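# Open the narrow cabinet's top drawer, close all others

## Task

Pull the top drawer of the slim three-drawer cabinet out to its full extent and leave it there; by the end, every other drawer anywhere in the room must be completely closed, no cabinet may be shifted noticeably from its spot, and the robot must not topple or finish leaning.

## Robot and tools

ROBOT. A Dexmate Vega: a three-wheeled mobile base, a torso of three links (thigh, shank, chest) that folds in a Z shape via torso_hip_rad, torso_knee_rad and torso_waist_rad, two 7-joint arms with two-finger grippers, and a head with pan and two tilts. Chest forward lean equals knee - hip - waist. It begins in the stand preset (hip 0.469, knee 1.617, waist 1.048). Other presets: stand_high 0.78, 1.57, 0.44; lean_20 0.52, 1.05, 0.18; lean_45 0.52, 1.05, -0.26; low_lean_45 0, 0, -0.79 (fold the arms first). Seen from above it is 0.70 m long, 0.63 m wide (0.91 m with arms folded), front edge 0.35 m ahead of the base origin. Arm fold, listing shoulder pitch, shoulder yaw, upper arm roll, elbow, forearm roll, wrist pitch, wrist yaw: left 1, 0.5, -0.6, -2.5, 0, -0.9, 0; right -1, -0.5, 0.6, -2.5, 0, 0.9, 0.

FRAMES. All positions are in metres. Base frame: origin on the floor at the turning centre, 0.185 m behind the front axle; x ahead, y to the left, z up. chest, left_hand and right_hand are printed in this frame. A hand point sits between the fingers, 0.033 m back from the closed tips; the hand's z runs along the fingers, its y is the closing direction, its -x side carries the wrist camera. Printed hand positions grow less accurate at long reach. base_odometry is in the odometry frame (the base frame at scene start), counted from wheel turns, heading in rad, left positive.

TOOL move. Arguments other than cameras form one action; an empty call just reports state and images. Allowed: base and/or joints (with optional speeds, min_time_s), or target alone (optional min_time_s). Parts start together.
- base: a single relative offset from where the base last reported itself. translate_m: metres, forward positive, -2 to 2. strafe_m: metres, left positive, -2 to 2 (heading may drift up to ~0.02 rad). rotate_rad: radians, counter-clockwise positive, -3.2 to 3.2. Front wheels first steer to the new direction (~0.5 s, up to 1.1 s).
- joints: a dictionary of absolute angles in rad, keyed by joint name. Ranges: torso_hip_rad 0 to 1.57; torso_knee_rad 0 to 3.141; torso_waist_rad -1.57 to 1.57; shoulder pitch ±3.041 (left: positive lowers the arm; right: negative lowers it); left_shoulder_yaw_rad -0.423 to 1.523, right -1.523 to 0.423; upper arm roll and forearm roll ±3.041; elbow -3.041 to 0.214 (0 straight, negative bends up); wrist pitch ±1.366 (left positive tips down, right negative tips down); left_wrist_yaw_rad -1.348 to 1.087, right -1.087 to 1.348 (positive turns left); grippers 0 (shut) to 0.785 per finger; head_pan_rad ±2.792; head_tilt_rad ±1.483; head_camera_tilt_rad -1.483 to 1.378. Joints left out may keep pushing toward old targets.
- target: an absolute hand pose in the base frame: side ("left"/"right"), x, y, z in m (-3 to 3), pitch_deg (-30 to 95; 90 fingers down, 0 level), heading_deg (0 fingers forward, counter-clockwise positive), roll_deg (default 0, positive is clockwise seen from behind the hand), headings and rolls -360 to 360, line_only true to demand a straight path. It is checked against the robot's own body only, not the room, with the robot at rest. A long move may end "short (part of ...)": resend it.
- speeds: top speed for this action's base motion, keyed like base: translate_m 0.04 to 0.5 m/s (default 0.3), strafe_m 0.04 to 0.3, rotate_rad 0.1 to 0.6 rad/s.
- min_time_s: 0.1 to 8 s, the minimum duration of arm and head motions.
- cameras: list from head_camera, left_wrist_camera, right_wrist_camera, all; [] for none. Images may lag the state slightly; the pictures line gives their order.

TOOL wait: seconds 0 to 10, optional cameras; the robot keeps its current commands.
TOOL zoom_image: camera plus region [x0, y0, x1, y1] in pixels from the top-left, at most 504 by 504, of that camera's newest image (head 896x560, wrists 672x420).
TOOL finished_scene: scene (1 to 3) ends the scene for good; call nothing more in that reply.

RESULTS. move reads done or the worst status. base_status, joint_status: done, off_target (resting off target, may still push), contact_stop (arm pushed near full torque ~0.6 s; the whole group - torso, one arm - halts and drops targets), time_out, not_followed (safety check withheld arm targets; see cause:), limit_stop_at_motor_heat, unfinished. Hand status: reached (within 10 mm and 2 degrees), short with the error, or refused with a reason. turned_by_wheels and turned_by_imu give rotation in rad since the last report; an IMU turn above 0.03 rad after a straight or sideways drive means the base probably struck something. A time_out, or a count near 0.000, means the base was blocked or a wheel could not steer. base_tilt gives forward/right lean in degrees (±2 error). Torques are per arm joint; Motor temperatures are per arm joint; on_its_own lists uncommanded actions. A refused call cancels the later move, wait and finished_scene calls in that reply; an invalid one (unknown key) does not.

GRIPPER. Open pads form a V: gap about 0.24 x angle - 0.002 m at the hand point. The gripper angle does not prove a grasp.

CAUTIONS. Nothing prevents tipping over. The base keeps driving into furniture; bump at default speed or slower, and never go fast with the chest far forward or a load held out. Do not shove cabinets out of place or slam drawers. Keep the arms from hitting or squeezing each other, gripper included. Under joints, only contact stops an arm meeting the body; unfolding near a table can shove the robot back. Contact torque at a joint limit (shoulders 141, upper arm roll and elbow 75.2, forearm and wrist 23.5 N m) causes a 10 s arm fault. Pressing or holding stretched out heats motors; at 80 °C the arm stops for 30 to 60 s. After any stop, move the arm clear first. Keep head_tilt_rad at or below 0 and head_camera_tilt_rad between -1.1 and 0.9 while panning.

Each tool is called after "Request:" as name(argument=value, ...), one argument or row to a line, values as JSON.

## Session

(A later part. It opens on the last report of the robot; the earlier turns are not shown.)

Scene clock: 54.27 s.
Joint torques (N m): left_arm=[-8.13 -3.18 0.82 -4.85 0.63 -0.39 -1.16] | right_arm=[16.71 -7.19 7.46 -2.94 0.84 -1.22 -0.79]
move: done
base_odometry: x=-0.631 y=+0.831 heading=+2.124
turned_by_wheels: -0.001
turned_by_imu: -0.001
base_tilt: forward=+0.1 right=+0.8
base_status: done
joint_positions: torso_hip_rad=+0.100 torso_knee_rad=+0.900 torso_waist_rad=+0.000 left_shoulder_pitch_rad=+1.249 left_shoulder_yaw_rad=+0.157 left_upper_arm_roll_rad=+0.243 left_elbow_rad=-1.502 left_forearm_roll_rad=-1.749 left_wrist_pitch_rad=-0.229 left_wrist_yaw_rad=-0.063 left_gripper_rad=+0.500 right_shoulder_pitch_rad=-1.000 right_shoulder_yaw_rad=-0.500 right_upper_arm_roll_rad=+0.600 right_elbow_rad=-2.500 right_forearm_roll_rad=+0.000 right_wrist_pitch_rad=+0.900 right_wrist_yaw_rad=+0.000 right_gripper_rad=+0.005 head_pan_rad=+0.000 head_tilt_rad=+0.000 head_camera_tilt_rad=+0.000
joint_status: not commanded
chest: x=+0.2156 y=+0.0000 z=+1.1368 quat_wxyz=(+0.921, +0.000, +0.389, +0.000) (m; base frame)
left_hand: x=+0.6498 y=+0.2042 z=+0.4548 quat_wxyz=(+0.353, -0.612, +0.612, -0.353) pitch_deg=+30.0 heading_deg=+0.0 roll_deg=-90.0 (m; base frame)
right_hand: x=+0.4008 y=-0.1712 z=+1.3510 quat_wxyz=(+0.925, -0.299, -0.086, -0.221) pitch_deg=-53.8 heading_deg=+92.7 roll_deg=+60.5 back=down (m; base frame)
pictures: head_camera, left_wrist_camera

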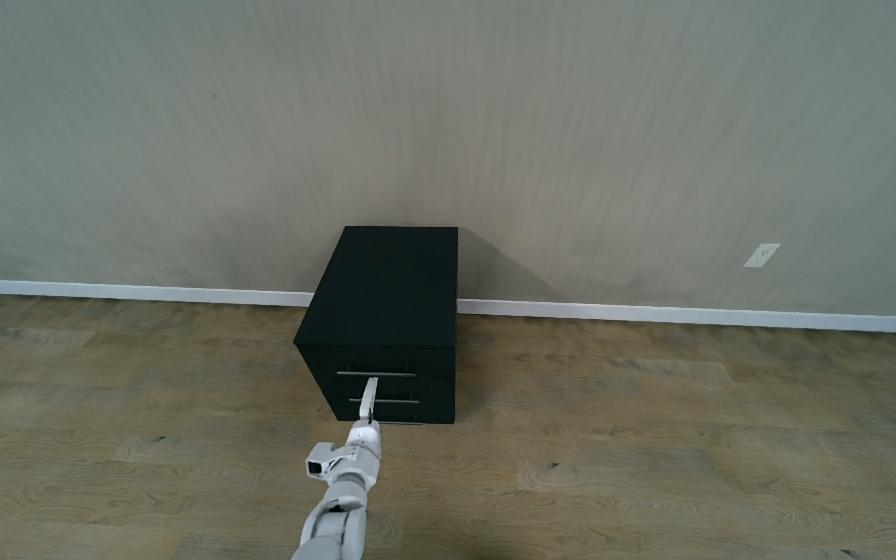

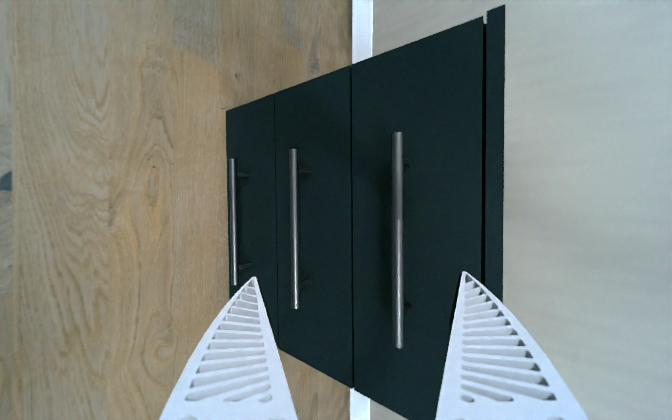

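Request:
move(
  target={"side": "left", "x": 0.70, "y": 0.204, "z": 0.44, "pitch_deg": 30, "heading_deg": 0, "roll_deg": -90},
)

Request:
move(
  joints={"left_gripper_rad": 0.25},
  cameras=["head_camera", "left_wrist_camera"],
)

Scene clock: 57.03 s.
Joint torques (N m): left_arm=[-13.26 -2.95 0.65 -4.6 0.39 0.45 -1.18] | right_arm=[15.79 -7.83 7.64 -3.65 0.89 -1.26 -0.73]
move: done
base_odometry: x=-0.631 y=+0.831 heading=+2.124
turned_by_wheels: +0.000
turned_by_imu: +0.000
base_tilt: forward=+0.1 right=+0.7
base_status: not commanded
joint_positions: torso_hip_rad=+0.100 torso_knee_rad=+0.900 torso_waist_rad=+0.000 left_shoulder_pitch_rad=+1.088 left_shoulder_yaw_rad=+0.133 left_upper_arm_roll_rad=+0.248 left_elbow_rad=-1.327 left_forearm_roll_rad=-1.764 left_wrist_pitch_rad=-0.205 left_wrist_yaw_rad=-0.074 left_gripper_rad=+0.500 right_shoulder_pitch_rad=-1.000 right_shoulder_yaw_rad=-0.500 right_upper_arm_roll_rad=+0.600 right_elbow_rad=-2.500 right_forearm_roll_rad=+0.000 right_wrist_pitch_rad=+0.900 right_wrist_yaw_rad=+0.000 right_gripper_rad=+0.005 head_pan_rad=+0.000 head_tilt_rad=+0.000 head_camera_tilt_rad=+0.000
joint_status: not commanded
chest: x=+0.2156 y=+0.0000 z=+1.1368 quat_wxyz=(+0.921, +0.000, +0.389, +0.000) (m; base frame)
left_hand: x=+0.6987 y=+0.2042 z=+0.4401 quat_wxyz=(+0.354, -0.612, +0.612, -0.353) pitch_deg=+30.0 heading_deg=+0.0 roll_deg=-90.0 (m; base frame)
left_hand_status: reached (straight line, planned for 0.9 s): 1 mm and 0.0 deg off.
right_hand: x=+0.4008 y=-0.1712 z=+1.3510 quat_wxyz=(+0.925, -0.299, -0.086, -0.221) pitch_deg=-53.8 heading_deg=+92.7 roll_deg=+60.5 back=down (m; base frame)
pictures: none

Scene clock: 57.80 s.
Joint torques (N m): left_arm=[-11.77 -2.8 1.57 -4.54 0.29 -0.03 -1.3] | right_arm=[16.34 -7.48 7.52 -3.13 0.91 -1.06 -0.66]
move: done
base_odometry: x=-0.631 y=+0.831 heading=+2.124
turned_by_wheels: +0.000
turned_by_imu: +0.000
base_tilt: forward=+0.1 right=+0.8
base_status: not commanded
joint_positions: torso_hip_rad=+0.100 torso_knee_rad=+0.900 torso_waist_rad=+0.000 left_shoulder_pitch_rad=+1.086 left_shoulder_yaw_rad=+0.133 left_upper_arm_roll_rad=+0.248 left_elbow_rad=-1.323 left_forearm_roll_rad=-1.764 left_wrist_pitch_rad=-0.205 left_wrist_yaw_rad=-0.075 left_gripper_rad=+0.250 right_shoulder_pitch_rad=-1.000 right_shoulder_yaw_rad=-0.500 right_upper_arm_roll_rad=+0.600 right_elbow_rad=-2.500 right_forearm_roll_rad=+0.000 right_wrist_pitch_rad=+0.900 right_wrist_yaw_rad=+0.000 right_gripper_rad=+0.005 head_pan_rad=+0.000 head_tilt_rad=+0.000 head_camera_tilt_rad=+0.000
joint_status: all done
chest: x=+0.2156 y=+0.0000 z=+1.1368 quat_wxyz=(+0.921, +0.000, +0.389, +0.000) (m; base frame)
left_hand: x=+0.6996 y=+0.2042 z=+0.4398 quat_wxyz=(+0.354, -0.612, +0.612, -0.353) pitch_deg=+30.0 heading_deg=+0.0 roll_deg=-90.0 (m; base frame)
right_hand: x=+0.4008 y=-0.1712 z=+1.3510 quat_wxyz=(+0.925, -0.299, -0.086, -0.221) pitch_deg=-53.8 heading_deg=+92.7 roll_deg=+60.5 back=down (m; base frame)
pictures: head_camera, left_wrist_camera

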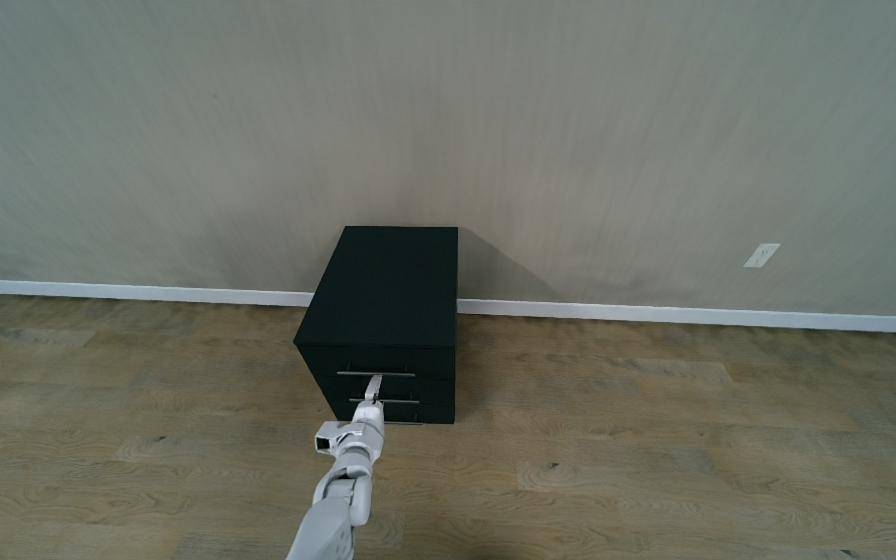

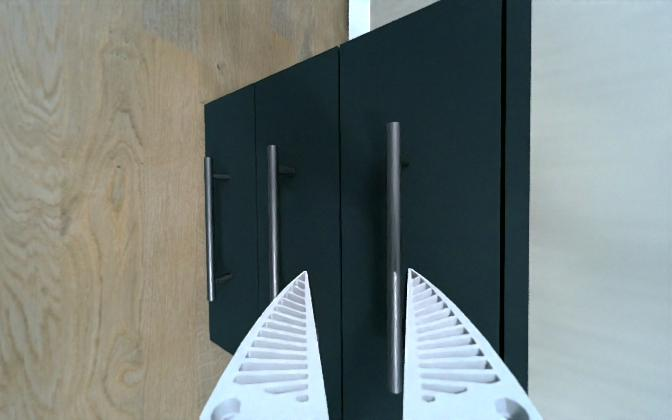

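Request:
move(
  target={"side": "left", "x": 0.745, "y": 0.204, "z": 0.438, "pitch_deg": 30, "heading_deg": 0, "roll_deg": -90, "line_only": true},
)

Request:
wait(
  seconds=0.3,
  cameras=["head_camera", "left_wrist_camera"],
)

Request:
zoom_image(
  camera="head_camera",
  region=[280, 320, 480, 440],
)

Scene clock: 59.97 s.
Joint torques (N m): left_arm=[-15.04 -2.02 0.92 -4.16 0.49 0.54 -0.62] | right_arm=[16.74 -8.09 7.87 -3.44 0.85 -1.31 -1.04]
move: done
base_odometry: x=-0.631 y=+0.831 heading=+2.124
turned_by_wheels: +0.000
turned_by_imu: +0.000
base_tilt: forward=+0.1 right=+0.7
base_status: not commanded
joint_positions: torso_hip_rad=+0.100 torso_knee_rad=+0.900 torso_waist_rad=+0.000 left_shoulder_pitch_rad=+0.955 left_shoulder_yaw_rad=+0.116 left_upper_arm_roll_rad=+0.250 left_elbow_rad=-1.195 left_forearm_roll_rad=-1.774 left_wrist_pitch_rad=-0.188 left_wrist_yaw_rad=-0.070 left_gripper_rad=+0.250 right_shoulder_pitch_rad=-1.000 right_shoulder_yaw_rad=-0.500 right_upper_arm_roll_rad=+0.600 right_elbow_rad=-2.500 right_forearm_roll_rad=+0.000 right_wrist_pitch_rad=+0.900 right_wrist_yaw_rad=+0.000 right_gripper_rad=+0.005 head_pan_rad=+0.000 head_tilt_rad=+0.000 head_camera_tilt_rad=+0.000
joint_status: not commanded
chest: x=+0.2156 y=+0.0000 z=+1.1368 quat_wxyz=(+0.921, +0.000, +0.389, +0.000) (m; base frame)
left_hand: x=+0.7435 y=+0.2042 z=+0.4378 quat_wxyz=(+0.354, -0.612, +0.612, -0.353) pitch_deg=+30.0 heading_deg=+0.0 roll_deg=-90.0 (m; base frame)
left_hand_status: reached (straight line, planned for 0.8 s): 2 mm and 0.0 deg off.
right_hand: x=+0.4008 y=-0.1712 z=+1.3510 quat_wxyz=(+0.925, -0.299, -0.086, -0.221) pitch_deg=-53.8 heading_deg=+92.7 roll_deg=+60.5 back=down (m; base frame)
pictures: none

Scene clock: 60.27 s.
Joint torques (N m): left_arm=[-16.82 -1.12 0.53 -4.04 0.3 0.28 -0.45] | right_arm=[16.81 -6.99 7.58 -3.37 0.73 -0.06 -0.92]
base_odometry: x=-0.631 y=+0.831 heading=+2.124
turned_by_wheels: +0.000
turned_by_imu: +0.000
base_tilt: forward=+0.1 right=+0.8
base_status: not commanded
joint_positions: torso_hip_rad=+0.100 torso_knee_rad=+0.900 torso_waist_rad=+0.000 left_shoulder_pitch_rad=+0.953 left_shoulder_yaw_rad=+0.116 left_upper_arm_roll_rad=+0.250 left_elbow_rad=-1.193 left_forearm_roll_rad=-1.774 left_wrist_pitch_rad=-0.188 left_wrist_yaw_rad=-0.070 left_gripper_rad=+0.250 right_shoulder_pitch_rad=-1.000 right_shoulder_yaw_rad=-0.500 right_upper_arm_roll_rad=+0.600 right_elbow_rad=-2.500 right_forearm_roll_rad=+0.000 right_wrist_pitch_rad=+0.900 right_wrist_yaw_rad=+0.000 right_gripper_rad=+0.005 head_pan_rad=+0.000 head_tilt_rad=+0.000 head_camera_tilt_rad=+0.000
joint_status: not commanded
chest: x=+0.2156 y=+0.0000 z=+1.1368 quat_wxyz=(+0.921, +0.000, +0.389, +0.000) (m; base frame)
left_hand: x=+0.7442 y=+0.2042 z=+0.4378 quat_wxyz=(+0.354, -0.612, +0.612, -0.353) pitch_deg=+30.0 heading_deg=+0.0 roll_deg=-90.0 (m; base frame)
left_hand_status: reached (straight line, planned for 0.8 s): 1 mm and 0.0 deg off.
right_hand: x=+0.4008 y=-0.1712 z=+1.3510 quat_wxyz=(+0.925, -0.299, -0.086, -0.221) pitch_deg=-53.8 heading_deg=+92.7 roll_deg=+60.5 back=down (m; base frame)
wait: 0.30 s; at rest by 0.27 s
pictures: head_camera, left_wrist_camera

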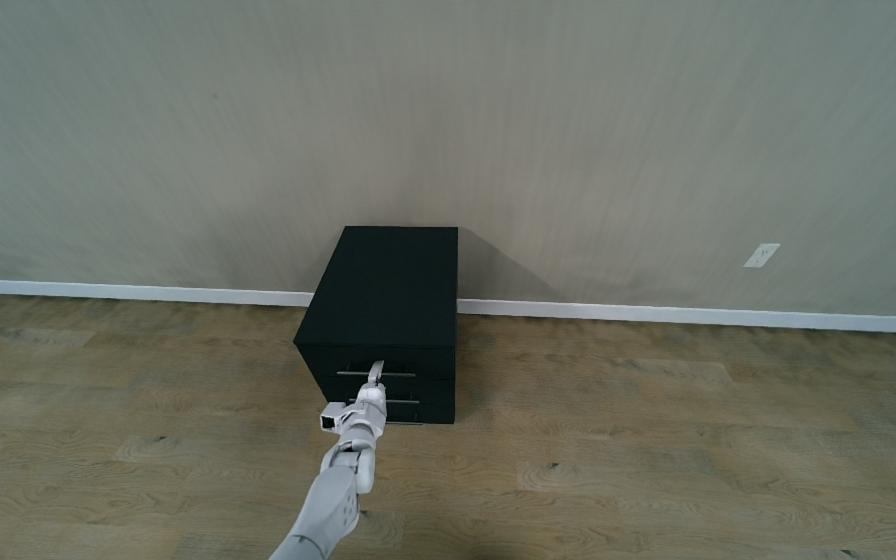

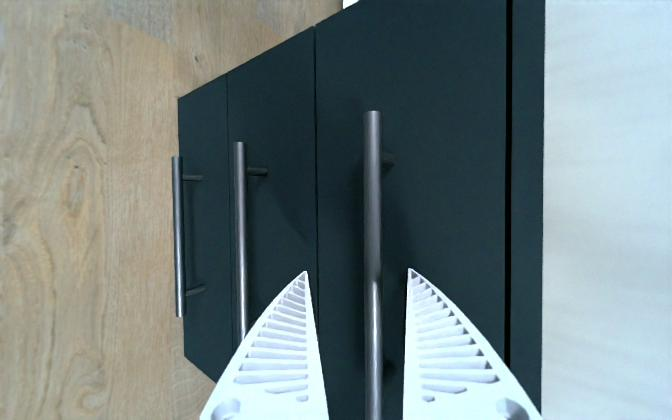

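Scaled by 2.520 from the camera's 896x560 image, which has a finer 960x600 frame.

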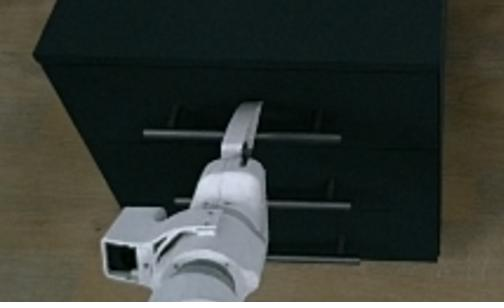

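Request:
move(
  target={"side": "left", "x": 0.755, "y": 0.204, "z": 0.443, "pitch_deg": 30, "heading_deg": 0, "roll_deg": -90, "line_only": true},
)

Request:
move(
  joints={"left_gripper_rad": 0.15},
  cameras=["head_camera", "left_wrist_camera"],
)

Request:
zoom_image(
  camera="head_camera",
  region=[280, 320, 480, 440],
)

Request:
zoom_image(
  camera="left_wrist_camera",
  region=[240, 150, 500, 420],
)

Scene clock: 61.53 s.
Joint torques (N m): left_arm=[-24.89 -2.43 -3.17 -6.02 1.18 0.63 -0.87] | right_arm=[16.6 -6.68 7.52 -2.84 0.83 -0.79 -0.85]
move: done
base_odometry: x=-0.631 y=+0.831 heading=+2.125
turned_by_wheels: +0.000
turned_by_imu: +0.000
base_tilt: forward=+0.1 right=+0.7
base_status: not commanded
joint_positions: torso_hip_rad=+0.100 torso_knee_rad=+0.900 torso_waist_rad=+0.000 left_shoulder_pitch_rad=+0.937 left_shoulder_yaw_rad=+0.115 left_upper_arm_roll_rad=+0.250 left_elbow_rad=-1.192 left_forearm_roll_rad=-1.774 left_wrist_pitch_rad=-0.187 left_wrist_yaw_rad=-0.054 left_gripper_rad=+0.250 right_shoulder_pitch_rad=-1.000 right_shoulder_yaw_rad=-0.500 right_upper_arm_roll_rad=+0.600 right_elbow_rad=-2.500 right_forearm_roll_rad=+0.000 right_wrist_pitch_rad=+0.900 right_wrist_yaw_rad=+0.000 right_gripper_rad=+0.005 head_pan_rad=+0.000 head_tilt_rad=+0.000 head_camera_tilt_rad=+0.000
joint_status: not commanded
chest: x=+0.2155 y=+0.0000 z=+1.1368 quat_wxyz=(+0.921, +0.000, +0.389, +0.000) (m; base frame)
left_hand: x=+0.7524 y=+0.2041 z=+0.4416 quat_wxyz=(+0.353, -0.613, +0.612, -0.353) pitch_deg=+30.0 heading_deg=+0.0 roll_deg=-90.0 (m; base frame)
left_hand_status: reached (straight line, planned for 0.3 s): 3 mm and 0.0 deg off.
right_hand: x=+0.4007 y=-0.1712 z=+1.3511 quat_wxyz=(+0.925, -0.299, -0.086, -0.221) pitch_deg=-53.8 heading_deg=+92.7 roll_deg=+60.4 back=down (m; base frame)
pictures: none

Scene clock: 62.10 s.
Joint torques (N m): left_arm=[-20.75 -3.95 -3.14 -6.22 1.03 0.79 -0.64] | right_arm=[16.19 -7.02 7.56 -2.75 0.86 -1 -0.85]
move: done
base_odometry: x=-0.631 y=+0.831 heading=+2.125
turned_by_wheels: +0.000
turned_by_imu: +0.000
base_tilt: forward=+0.1 right=+0.7
base_status: not commanded
joint_positions: torso_hip_rad=+0.100 torso_knee_rad=+0.900 torso_waist_rad=+0.000 left_shoulder_pitch_rad=+0.934 left_shoulder_yaw_rad=+0.115 left_upper_arm_roll_rad=+0.250 left_elbow_rad=-1.192 left_forearm_roll_rad=-1.774 left_wrist_pitch_rad=-0.187 left_wrist_yaw_rad=-0.052 left_gripper_rad=+0.150 right_shoulder_pitch_rad=-1.000 right_shoulder_yaw_rad=-0.500 right_upper_arm_roll_rad=+0.600 right_elbow_rad=-2.500 right_forearm_roll_rad=+0.000 right_wrist_pitch_rad=+0.900 right_wrist_yaw_rad=+0.000 right_gripper_rad=+0.005 head_pan_rad=+0.000 head_tilt_rad=+0.000 head_camera_tilt_rad=+0.000
joint_status: all done
chest: x=+0.2155 y=+0.0000 z=+1.1368 quat_wxyz=(+0.921, +0.000, +0.389, +0.000) (m; base frame)
left_hand: x=+0.7541 y=+0.2041 z=+0.4425 quat_wxyz=(+0.353, -0.612, +0.612, -0.353) pitch_deg=+30.0 heading_deg=+0.0 roll_deg=-90.0 (m; base frame)
right_hand: x=+0.4007 y=-0.1712 z=+1.3511 quat_wxyz=(+0.925, -0.299, -0.086, -0.221) pitch_deg=-53.8 heading_deg=+92.7 roll_deg=+60.4 back=down (m; base frame)
pictures: head_camera, left_wrist_camera

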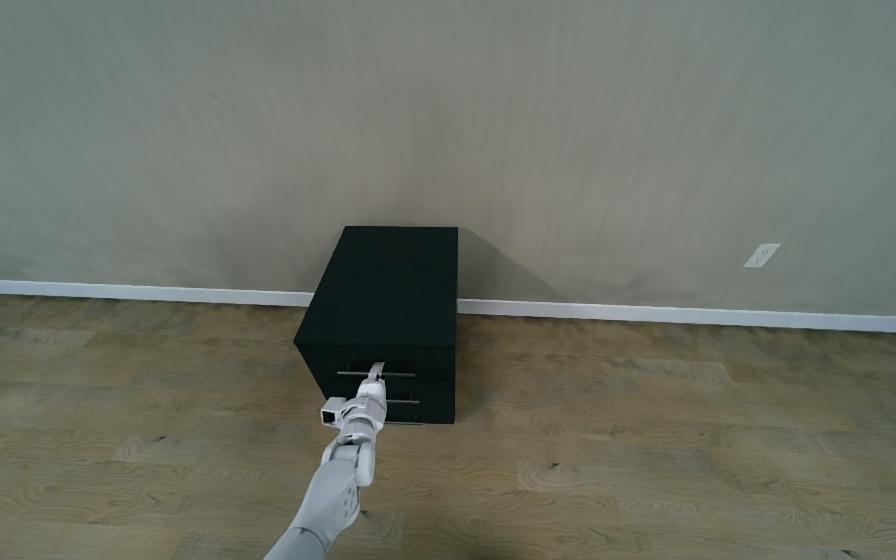

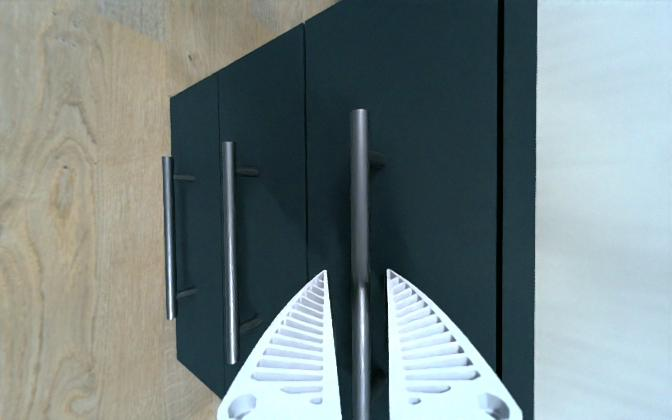

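Scaled by 2.520 from the camera's 896x560 image, which has a finer 960x600 frame.

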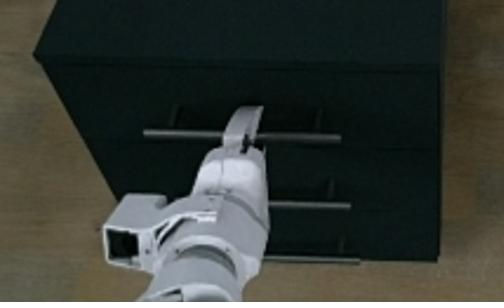

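Scaled by 1.867 from the camera's 672x420 image, which has a finer 960x600 frame.

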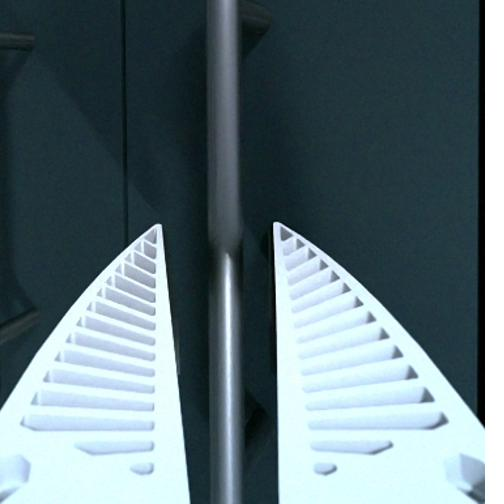

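Request:
move(
  joints={"left_gripper_rad": 0.12},
)

Request:
move(
  target={"side": "left", "x": 0.763, "y": 0.204, "z": 0.439, "pitch_deg": 30, "heading_deg": 0, "roll_deg": -90, "line_only": true},
  cameras=["head_camera", "left_wrist_camera"],
)

Request:
zoom_image(
  camera="head_camera",
  region=[280, 320, 480, 440],
)

Request:
zoom_image(
  camera="left_wrist_camera",
  region=[240, 150, 500, 420],
)

Scene clock: 63.17 s.
Joint torques (N m): left_arm=[-15.73 -4 -3.7 -6.17 0.82 -0.12 -0.68] | right_arm=[17.98 -7.06 7.59 -1.86 1.02 -0.48 -0.94]
move: done
base_odometry: x=-0.631 y=+0.831 heading=+2.125
turned_by_wheels: +0.000
turned_by_imu: +0.000
base_tilt: forward=+0.1 right=+0.8
base_status: not commanded
joint_positions: torso_hip_rad=+0.100 torso_knee_rad=+0.900 torso_waist_rad=+0.000 left_shoulder_pitch_rad=+0.933 left_shoulder_yaw_rad=+0.115 left_upper_arm_roll_rad=+0.250 left_elbow_rad=-1.192 left_forearm_roll_rad=-1.774 left_wrist_pitch_rad=-0.187 left_wrist_yaw_rad=-0.051 left_gripper_rad=+0.120 right_shoulder_pitch_rad=-1.000 right_shoulder_yaw_rad=-0.500 right_upper_arm_roll_rad=+0.600 right_elbow_rad=-2.500 right_forearm_roll_rad=+0.000 right_wrist_pitch_rad=+0.900 right_wrist_yaw_rad=+0.000 right_gripper_rad=+0.005 head_pan_rad=+0.000 head_tilt_rad=+0.000 head_camera_tilt_rad=+0.000
joint_status: all done
chest: x=+0.2155 y=+0.0000 z=+1.1368 quat_wxyz=(+0.921, +0.000, +0.389, +0.000) (m; base frame)
left_hand: x=+0.7547 y=+0.2040 z=+0.4428 quat_wxyz=(+0.353, -0.612, +0.612, -0.353) pitch_deg=+30.0 heading_deg=+0.0 roll_deg=-90.0 (m; base frame)
right_hand: x=+0.4007 y=-0.1712 z=+1.3511 quat_wxyz=(+0.925, -0.299, -0.086, -0.221) pitch_deg=-53.8 heading_deg=+92.7 roll_deg=+60.4 back=down (m; base frame)
pictures: none

Scene clock: 64.50 s.
Joint torques (N m): left_arm=[-26.43 -3.22 0.19 -7.32 0.51 0.23 -1.61] | right_arm=[15.7 -6.59 8.21 -3.72 0.81 -0.35 -0.67]
move: done
base_odometry: x=-0.631 y=+0.831 heading=+2.125
turned_by_wheels: +0.000
turned_by_imu: +0.000
base_tilt: forward=+0.1 right=+0.8
base_status: not commanded
joint_positions: torso_hip_rad=+0.100 torso_knee_rad=+0.900 torso_waist_rad=+0.000 left_shoulder_pitch_rad=+0.900 left_shoulder_yaw_rad=+0.109 left_upper_arm_roll_rad=+0.251 left_elbow_rad=-1.142 left_forearm_roll_rad=-1.777 left_wrist_pitch_rad=-0.181 left_wrist_yaw_rad=-0.066 left_gripper_rad=+0.120 right_shoulder_pitch_rad=-1.000 right_shoulder_yaw_rad=-0.500 right_upper_arm_roll_rad=+0.600 right_elbow_rad=-2.500 right_forearm_roll_rad=+0.000 right_wrist_pitch_rad=+0.900 right_wrist_yaw_rad=+0.000 right_gripper_rad=+0.005 head_pan_rad=+0.000 head_tilt_rad=+0.000 head_camera_tilt_rad=+0.000
joint_status: not commanded
chest: x=+0.2155 y=+0.0000 z=+1.1368 quat_wxyz=(+0.921, +0.000, +0.389, +0.000) (m; base frame)
left_hand: x=+0.7619 y=+0.2043 z=+0.4387 quat_wxyz=(+0.353, -0.613, +0.613, -0.353) pitch_deg=+30.1 heading_deg=+0.0 roll_deg=-90.0 (m; base frame)
left_hand_status: reached (straight line, planned for 0.5 s): 1 mm and 0.1 deg off.
right_hand: x=+0.4007 y=-0.1712 z=+1.3511 quat_wxyz=(+0.925, -0.299, -0.086, -0.221) pitch_deg=-53.8 heading_deg=+92.7 roll_deg=+60.4 back=down (m; base frame)
pictures: head_camera, left_wrist_camera

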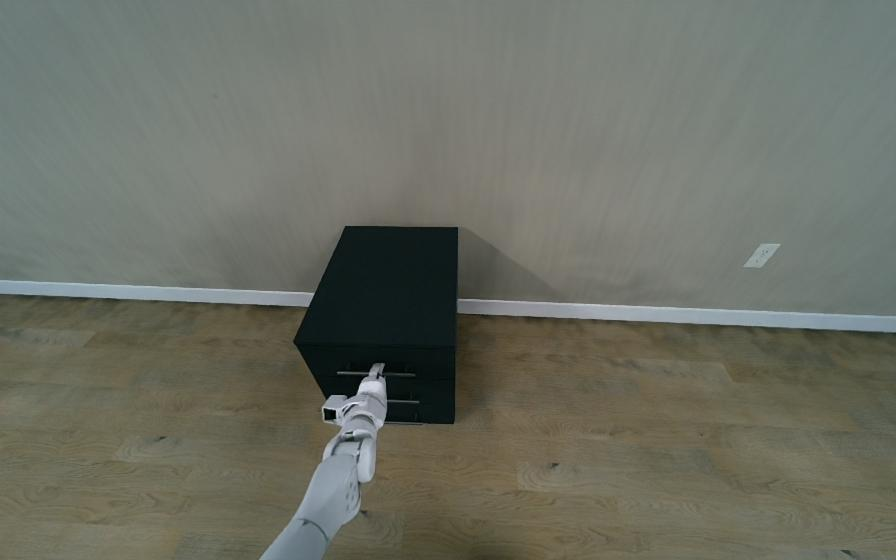

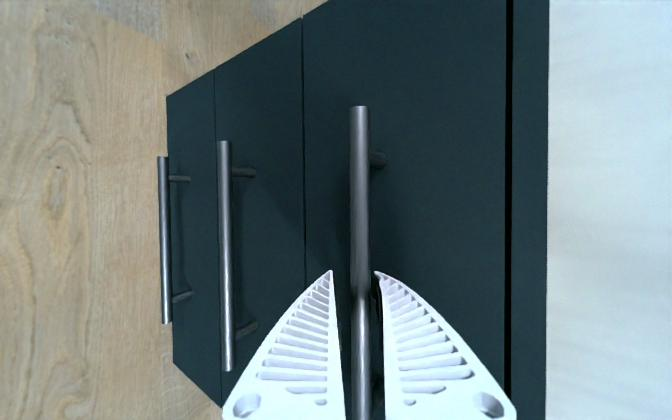

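Scaled by 2.520 from the camera's 896x560 image, which has a finer 960x600 frame.

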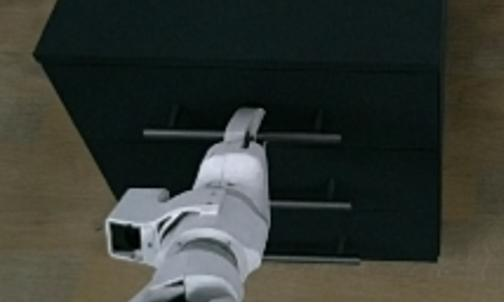

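Scaled by 1.867 from the camera's 672x420 image, which has a finer 960x600 frame.

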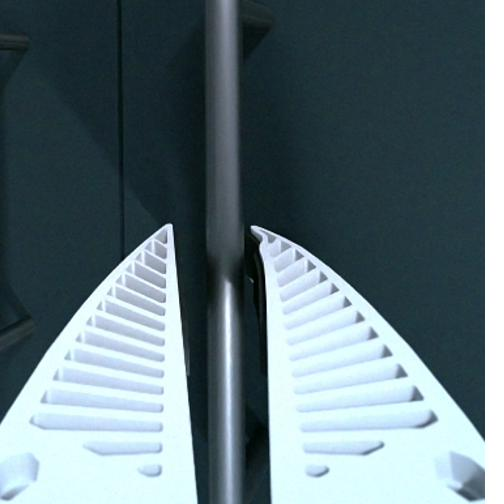

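Request:
move(
  joints={"left_gripper_rad": 0.0},
  cameras=["left_wrist_camera"],
)

Request:
zoom_image(
  camera="left_wrist_camera",
  region=[240, 150, 500, 420],
)

Scene clock: 65.33 s.
Joint torques (N m): left_arm=[-13.24 -3.76 0.43 -5.08 0.54 -0.55 -1.15] | right_arm=[16.01 -7.23 7.62 -2.63 0.85 -1.19 -0.86]
move: done
base_odometry: x=-0.631 y=+0.831 heading=+2.125
turned_by_wheels: +0.000
turned_by_imu: +0.000
base_tilt: forward=+0.1 right=+0.8
base_status: not commanded
joint_positions: torso_hip_rad=+0.100 torso_knee_rad=+0.900 torso_waist_rad=+0.000 left_shoulder_pitch_rad=+0.897 left_shoulder_yaw_rad=+0.108 left_upper_arm_roll_rad=+0.251 left_elbow_rad=-1.139 left_forearm_roll_rad=-1.777 left_wrist_pitch_rad=-0.181 left_wrist_yaw_rad=-0.067 left_gripper_rad=+0.000 right_shoulder_pitch_rad=-1.000 right_shoulder_yaw_rad=-0.500 right_upper_arm_roll_rad=+0.600 right_elbow_rad=-2.500 right_forearm_roll_rad=+0.000 right_wrist_pitch_rad=+0.900 right_wrist_yaw_rad=+0.000 right_gripper_rad=+0.005 head_pan_rad=+0.000 head_tilt_rad=+0.000 head_camera_tilt_rad=+0.000
joint_status: all done
chest: x=+0.2155 y=+0.0000 z=+1.1368 quat_wxyz=(+0.921, +0.000, +0.389, +0.000) (m; base frame)
left_hand: x=+0.7628 y=+0.2042 z=+0.4389 quat_wxyz=(+0.354, -0.612, +0.612, -0.353) pitch_deg=+30.0 heading_deg=+0.0 roll_deg=-90.0 (m; base frame)
right_hand: x=+0.4007 y=-0.1712 z=+1.3511 quat_wxyz=(+0.925, -0.299, -0.086, -0.221) pitch_deg=-53.8 heading_deg=+92.7 roll_deg=+60.4 back=down (m; base frame)
pictures: left_wrist_camera

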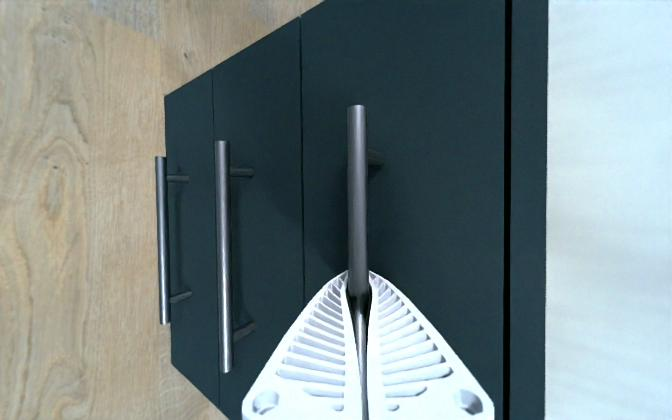

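Scaled by 1.867 from the camera's 672x420 image, which has a finer 960x600 frame.

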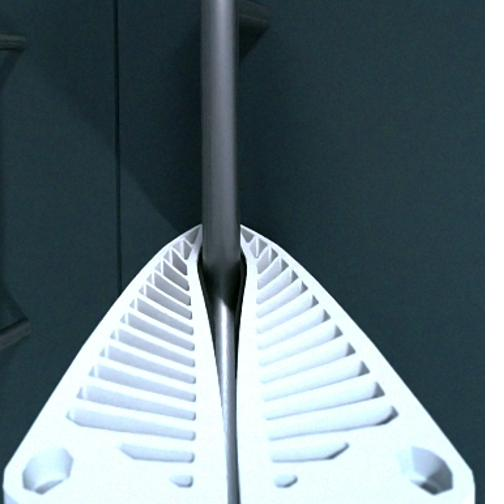

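Request:
move(
  base={"translate_m": -0.06},
  speeds={"translate_m": 0.05},
  cameras=["head_camera", "left_wrist_camera"],
)

Scene clock: 67.23 s.
Joint torques (N m): left_arm=[-12.84 -3.26 0.35 -6.63 0.52 1.68 -1] | right_arm=[16.69 -7.48 7.55 -3.39 0.92 -0.72 -0.61]
move: done
base_odometry: x=-0.600 y=+0.780 heading=+2.124
turned_by_wheels: +0.000
turned_by_imu: +0.000
base_tilt: forward=+0.1 right=+0.8
base_status: done
joint_positions: torso_hip_rad=+0.100 torso_knee_rad=+0.900 torso_waist_rad=+0.000 left_shoulder_pitch_rad=+0.897 left_shoulder_yaw_rad=+0.108 left_upper_arm_roll_rad=+0.251 left_elbow_rad=-1.138 left_forearm_roll_rad=-1.777 left_wrist_pitch_rad=-0.181 left_wrist_yaw_rad=-0.067 left_gripper_rad=+0.000 right_shoulder_pitch_rad=-1.000 right_shoulder_yaw_rad=-0.500 right_upper_arm_roll_rad=+0.600 right_elbow_rad=-2.500 right_forearm_roll_rad=+0.000 right_wrist_pitch_rad=+0.900 right_wrist_yaw_rad=+0.000 right_gripper_rad=+0.005 head_pan_rad=+0.000 head_tilt_rad=+0.000 head_camera_tilt_rad=+0.000
joint_status: not commanded
chest: x=+0.2155 y=+0.0000 z=+1.1368 quat_wxyz=(+0.921, +0.000, +0.389, +0.000) (m; base frame)
left_hand: x=+0.7629 y=+0.2044 z=+0.4388 quat_wxyz=(+0.354, -0.613, +0.612, -0.353) pitch_deg=+30.0 heading_deg=+0.0 roll_deg=-90.0 (m; base frame)
right_hand: x=+0.4007 y=-0.1712 z=+1.3511 quat_wxyz=(+0.925, -0.299, -0.086, -0.221) pitch_deg=-53.8 heading_deg=+92.7 roll_deg=+60.4 back=down (m; base frame)
pictures: head_camera, left_wrist_camera

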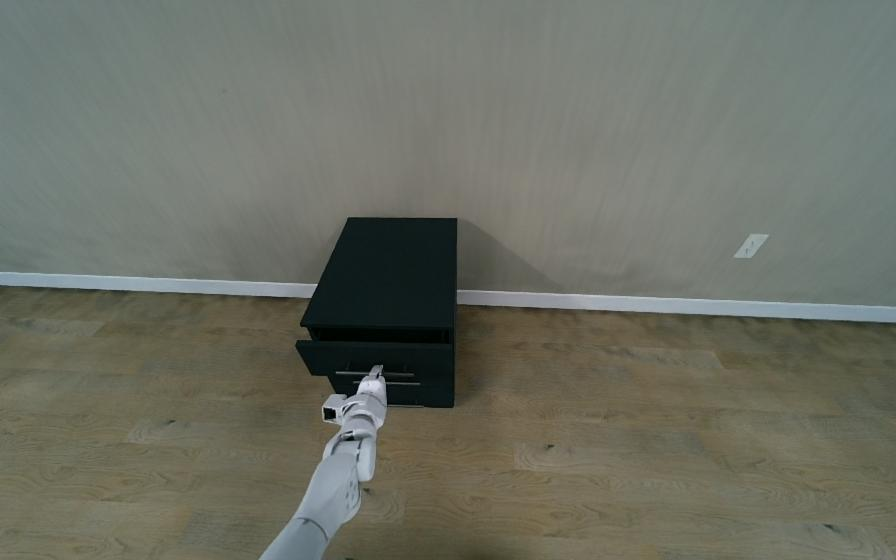

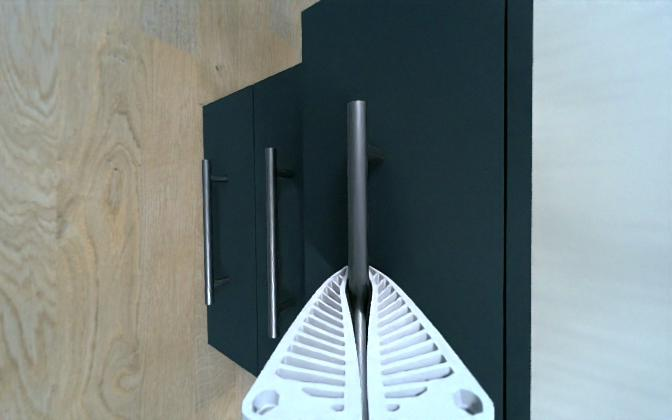

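Request:
move(
  base={"translate_m": -0.22},
  speeds={"translate_m": 0.12},
  cameras=["head_camera", "left_wrist_camera"],
)

Request:
move(
  base={"translate_m": -0.05},
  speeds={"translate_m": 0.06},
  cameras=["head_camera", "left_wrist_camera"],
)

Scene clock: 70.17 s.
Joint torques (N m): left_arm=[-11.75 -4.51 2.9 -6.35 0.4 3.1 -0.73] | right_arm=[15.82 -7.86 7.75 -2.75 0.92 -0.62 -0.68]
move: done
base_odometry: x=-0.484 y=+0.593 heading=+2.125
turned_by_wheels: +0.000
turned_by_imu: +0.001
base_tilt: forward=+0.1 right=+0.8
base_status: done
joint_positions: torso_hip_rad=+0.100 torso_knee_rad=+0.900 torso_waist_rad=+0.000 left_shoulder_pitch_rad=+0.897 left_shoulder_yaw_rad=+0.108 left_upper_arm_roll_rad=+0.251 left_elbow_rad=-1.138 left_forearm_roll_rad=-1.777 left_wrist_pitch_rad=-0.181 left_wrist_yaw_rad=-0.067 left_gripper_rad=+0.000 right_shoulder_pitch_rad=-1.000 right_shoulder_yaw_rad=-0.500 right_upper_arm_roll_rad=+0.600 right_elbow_rad=-2.500 right_forearm_roll_rad=+0.000 right_wrist_pitch_rad=+0.900 right_wrist_yaw_rad=+0.000 right_gripper_rad=+0.005 head_pan_rad=+0.000 head_tilt_rad=+0.000 head_camera_tilt_rad=+0.000
joint_status: not commanded
chest: x=+0.2155 y=+0.0000 z=+1.1368 quat_wxyz=(+0.921, +0.000, +0.389, +0.000) (m; base frame)
left_hand: x=+0.7629 y=+0.2047 z=+0.4389 quat_wxyz=(+0.354, -0.613, +0.612, -0.353) pitch_deg=+30.0 heading_deg=+0.1 roll_deg=-90.0 (m; base frame)
right_hand: x=+0.4007 y=-0.1712 z=+1.3511 quat_wxyz=(+0.925, -0.299, -0.086, -0.221) pitch_deg=-53.8 heading_deg=+92.7 roll_deg=+60.4 back=down (m; base frame)
pictures: head_camera, left_wrist_camera

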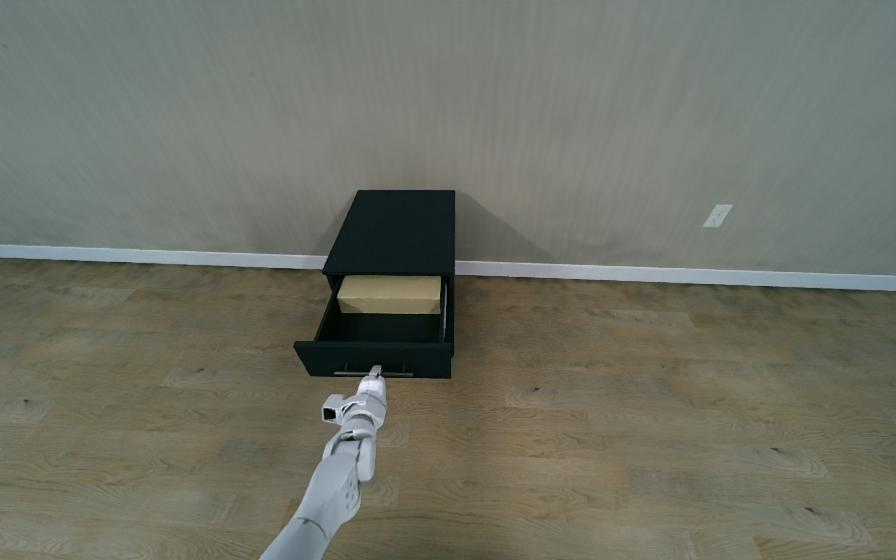

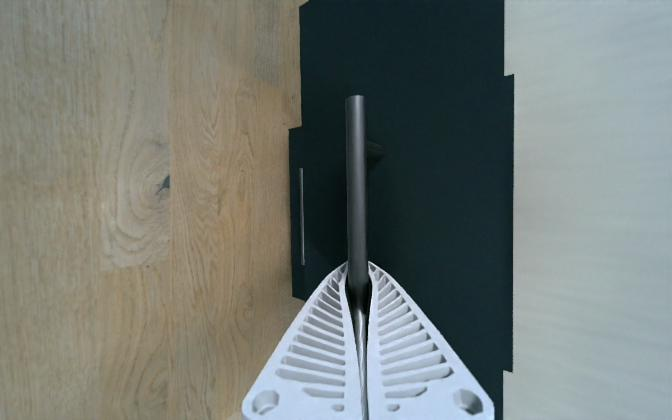

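Scene clock: 71.67 s.
Joint torques (N m): left_arm=[-10.09 -3.58 3.43 -5.87 0.34 2.78 -0.95] | right_arm=[16.08 -8.25 7.58 -2.26 0.86 -0.35 -0.88]
move: done
base_odometry: x=-0.458 y=+0.551 heading=+2.124
turned_by_wheels: +0.000
turned_by_imu: -0.001
base_tilt: forward=+0.1 right=+0.7
base_status: done
joint_positions: torso_hip_rad=+0.100 torso_knee_rad=+0.900 torso_waist_rad=+0.000 left_shoulder_pitch_rad=+0.897 left_shoulder_yaw_rad=+0.108 left_upper_arm_roll_rad=+0.251 left_elbow_rad=-1.138 left_forearm_roll_rad=-1.777 left_wrist_pitch_rad=-0.181 left_wrist_yaw_rad=-0.067 left_gripper_rad=+0.000 right_shoulder_pitch_rad=-1.000 right_shoulder_yaw_rad=-0.500 right_upper_arm_roll_rad=+0.600 right_elbow_rad=-2.500 right_forearm_roll_rad=+0.000 right_wrist_pitch_rad=+0.900 right_wrist_yaw_rad=+0.000 right_gripper_rad=+0.005 head_pan_rad=+0.000 head_tilt_rad=+0.000 head_camera_tilt_rad=+0.000
joint_status: not commanded
chest: x=+0.2155 y=+0.0000 z=+1.1368 quat_wxyz=(+0.921, +0.000, +0.389, +0.000) (m; base frame)
left_hand: x=+0.7629 y=+0.2046 z=+0.4389 quat_wxyz=(+0.354, -0.613, +0.612, -0.353) pitch_deg=+30.0 heading_deg=+0.1 roll_deg=-90.0 (m; base frame)
right_hand: x=+0.4007 y=-0.1712 z=+1.3511 quat_wxyz=(+0.925, -0.299, -0.086, -0.221) pitch_deg=-53.8 heading_deg=+92.7 roll_deg=+60.4 back=down (m; base frame)
pictures: head_camera, left_wrist_camera

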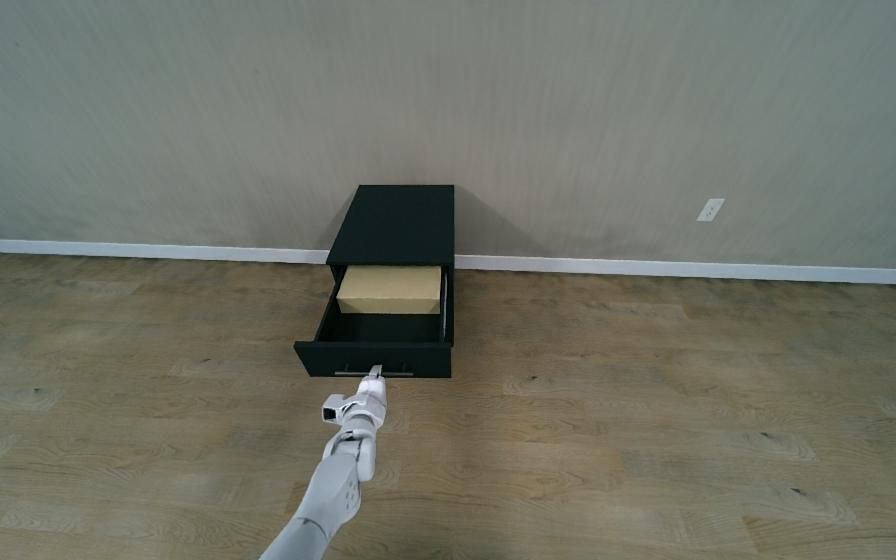

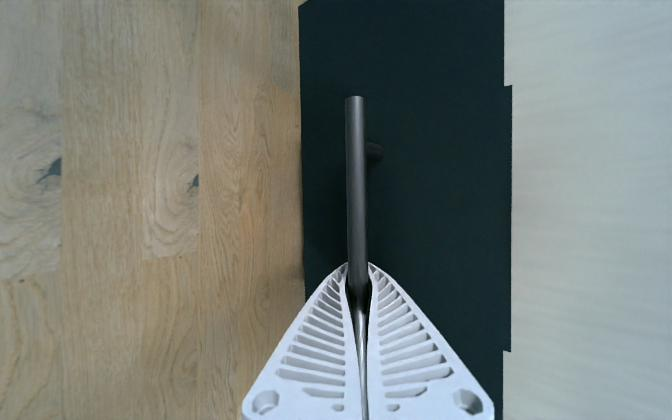

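Pulled 0.33 so far and still moving. Continue.

Request:
move(
  base={"translate_m": -0.06},
  speeds={"translate_m": 0.06},
  cameras=["head_camera", "left_wrist_camera"],
)

Request:
move(
  base={"translate_m": -0.04},
  speeds={"translate_m": 0.05},
  cameras=["head_camera", "left_wrist_camera"],
)

Scene clock: 73.50 s.
Joint torques (N m): left_arm=[-2.44 -4.92 2.86 -1.76 -0.1 0.85 1.02] | right_arm=[15.56 -8.09 7.82 -2.4 0.89 -1.08 -0.87]
move: done
base_odometry: x=-0.426 y=+0.500 heading=+2.123
turned_by_wheels: -0.001
turned_by_imu: -0.001
base_tilt: forward=+0.1 right=+0.7
base_status: done
joint_positions: torso_hip_rad=+0.100 torso_knee_rad=+0.900 torso_waist_rad=+0.000 left_shoulder_pitch_rad=+0.897 left_shoulder_yaw_rad=+0.108 left_upper_arm_roll_rad=+0.251 left_elbow_rad=-1.139 left_forearm_roll_rad=-1.777 left_wrist_pitch_rad=-0.181 left_wrist_yaw_rad=-0.068 left_gripper_rad=+0.000 right_shoulder_pitch_rad=-1.000 right_shoulder_yaw_rad=-0.500 right_upper_arm_roll_rad=+0.600 right_elbow_rad=-2.500 right_forearm_roll_rad=+0.000 right_wrist_pitch_rad=+0.900 right_wrist_yaw_rad=+0.000 right_gripper_rad=+0.005 head_pan_rad=+0.000 head_tilt_rad=+0.000 head_camera_tilt_rad=+0.000
joint_status: not commanded
chest: x=+0.2154 y=+0.0000 z=+1.1369 quat_wxyz=(+0.921, +0.000, +0.389, +0.000) (m; base frame)
left_hand: x=+0.7634 y=+0.2044 z=+0.4395 quat_wxyz=(+0.354, -0.612, +0.612, -0.354) pitch_deg=+29.9 heading_deg=+0.0 roll_deg=-90.0 (m; base frame)
right_hand: x=+0.4006 y=-0.1712 z=+1.3511 quat_wxyz=(+0.925, -0.298, -0.086, -0.221) pitch_deg=-53.8 heading_deg=+92.7 roll_deg=+60.4 back=down (m; base frame)
pictures: head_camera, left_wrist_camera

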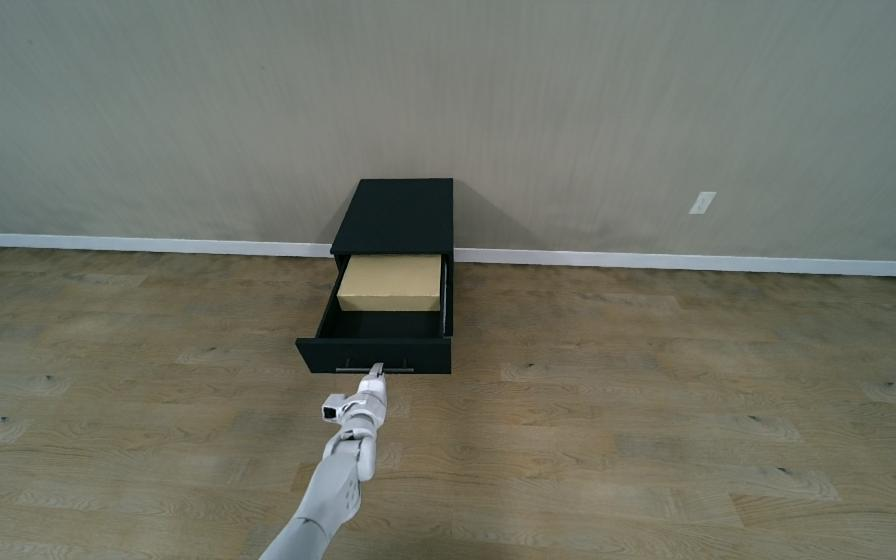

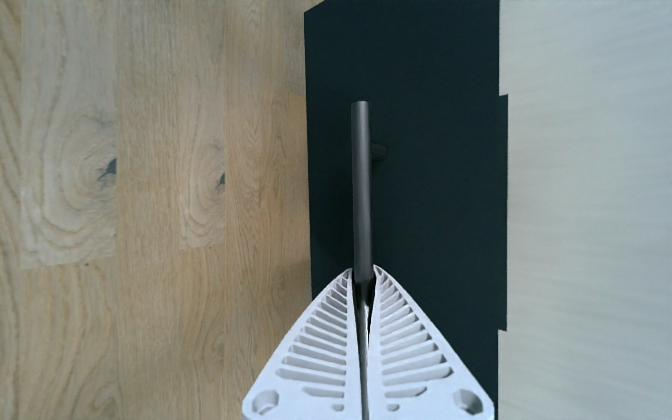

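Scene clock: 75.20 s.
Joint torques (N m): left_arm=[-6.62 -3.84 0.98 -4.88 0.51 0.46 -0.59] | right_arm=[16.78 -6.93 7.64 -2.01 0.91 -0.16 -0.87]
move: done
base_odometry: x=-0.405 y=+0.466 heading=+2.123
turned_by_wheels: -0.001
turned_by_imu: +0.000
base_tilt: forward=+0.1 right=+0.8
base_status: done
joint_positions: torso_hip_rad=+0.100 torso_knee_rad=+0.900 torso_waist_rad=+0.000 left_shoulder_pitch_rad=+0.897 left_shoulder_yaw_rad=+0.108 left_upper_arm_roll_rad=+0.251 left_elbow_rad=-1.138 left_forearm_roll_rad=-1.777 left_wrist_pitch_rad=-0.180 left_wrist_yaw_rad=-0.067 left_gripper_rad=+0.000 right_shoulder_pitch_rad=-1.000 right_shoulder_yaw_rad=-0.500 right_upper_arm_roll_rad=+0.600 right_elbow_rad=-2.500 right_forearm_roll_rad=+0.000 right_wrist_pitch_rad=+0.900 right_wrist_yaw_rad=+0.000 right_gripper_rad=+0.005 head_pan_rad=+0.000 head_tilt_rad=+0.000 head_camera_tilt_rad=+0.000
joint_status: not commanded
chest: x=+0.2155 y=+0.0000 z=+1.1368 quat_wxyz=(+0.921, +0.000, +0.389, +0.000) (m; base frame)
left_hand: x=+0.7631 y=+0.2042 z=+0.4390 quat_wxyz=(+0.354, -0.612, +0.612, -0.353) pitch_deg=+30.0 heading_deg=+0.0 roll_deg=-90.0 (m; base frame)
right_hand: x=+0.4007 y=-0.1712 z=+1.3511 quat_wxyz=(+0.925, -0.299, -0.086, -0.221) pitch_deg=-53.8 heading_deg=+92.7 roll_deg=+60.4 back=down (m; base frame)
pictures: head_camera, left_wrist_camera

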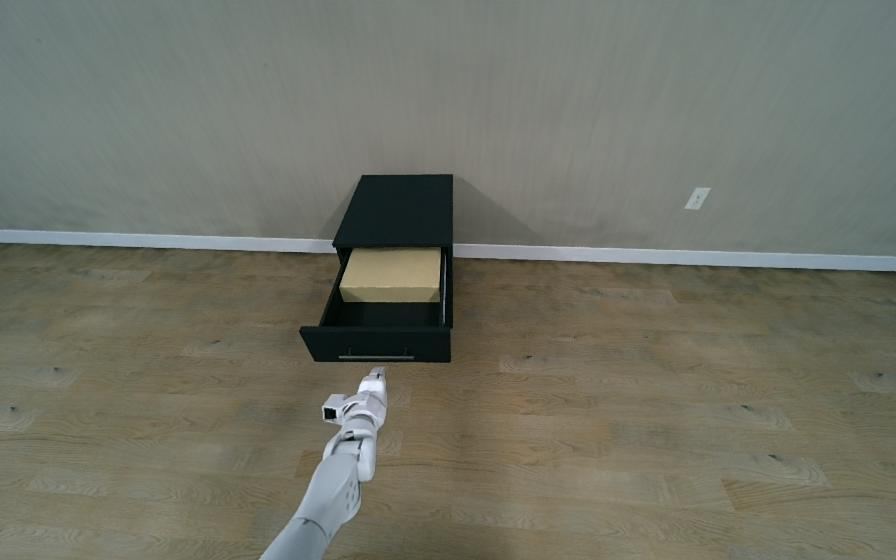

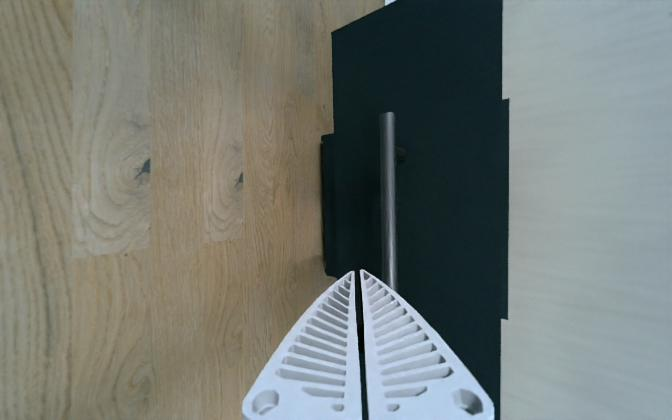

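Request:
zoom_image(
  camera="head_camera",
  region=[280, 160, 500, 380],
)

Scaled by 2.291 from the camera's 896x560 image, which has a finer 960x600 frame.

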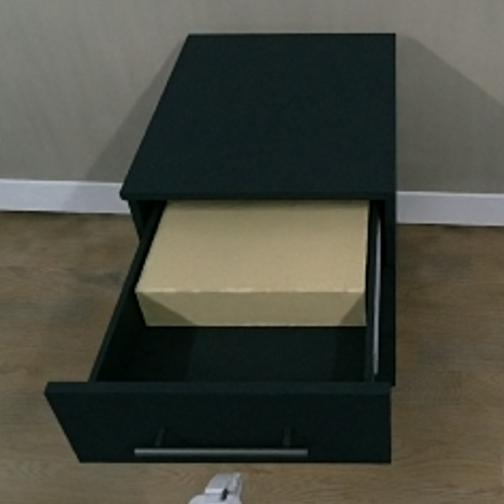

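Request:
finished_scene(
  scene=1,
)

The scene is finished: the task was done.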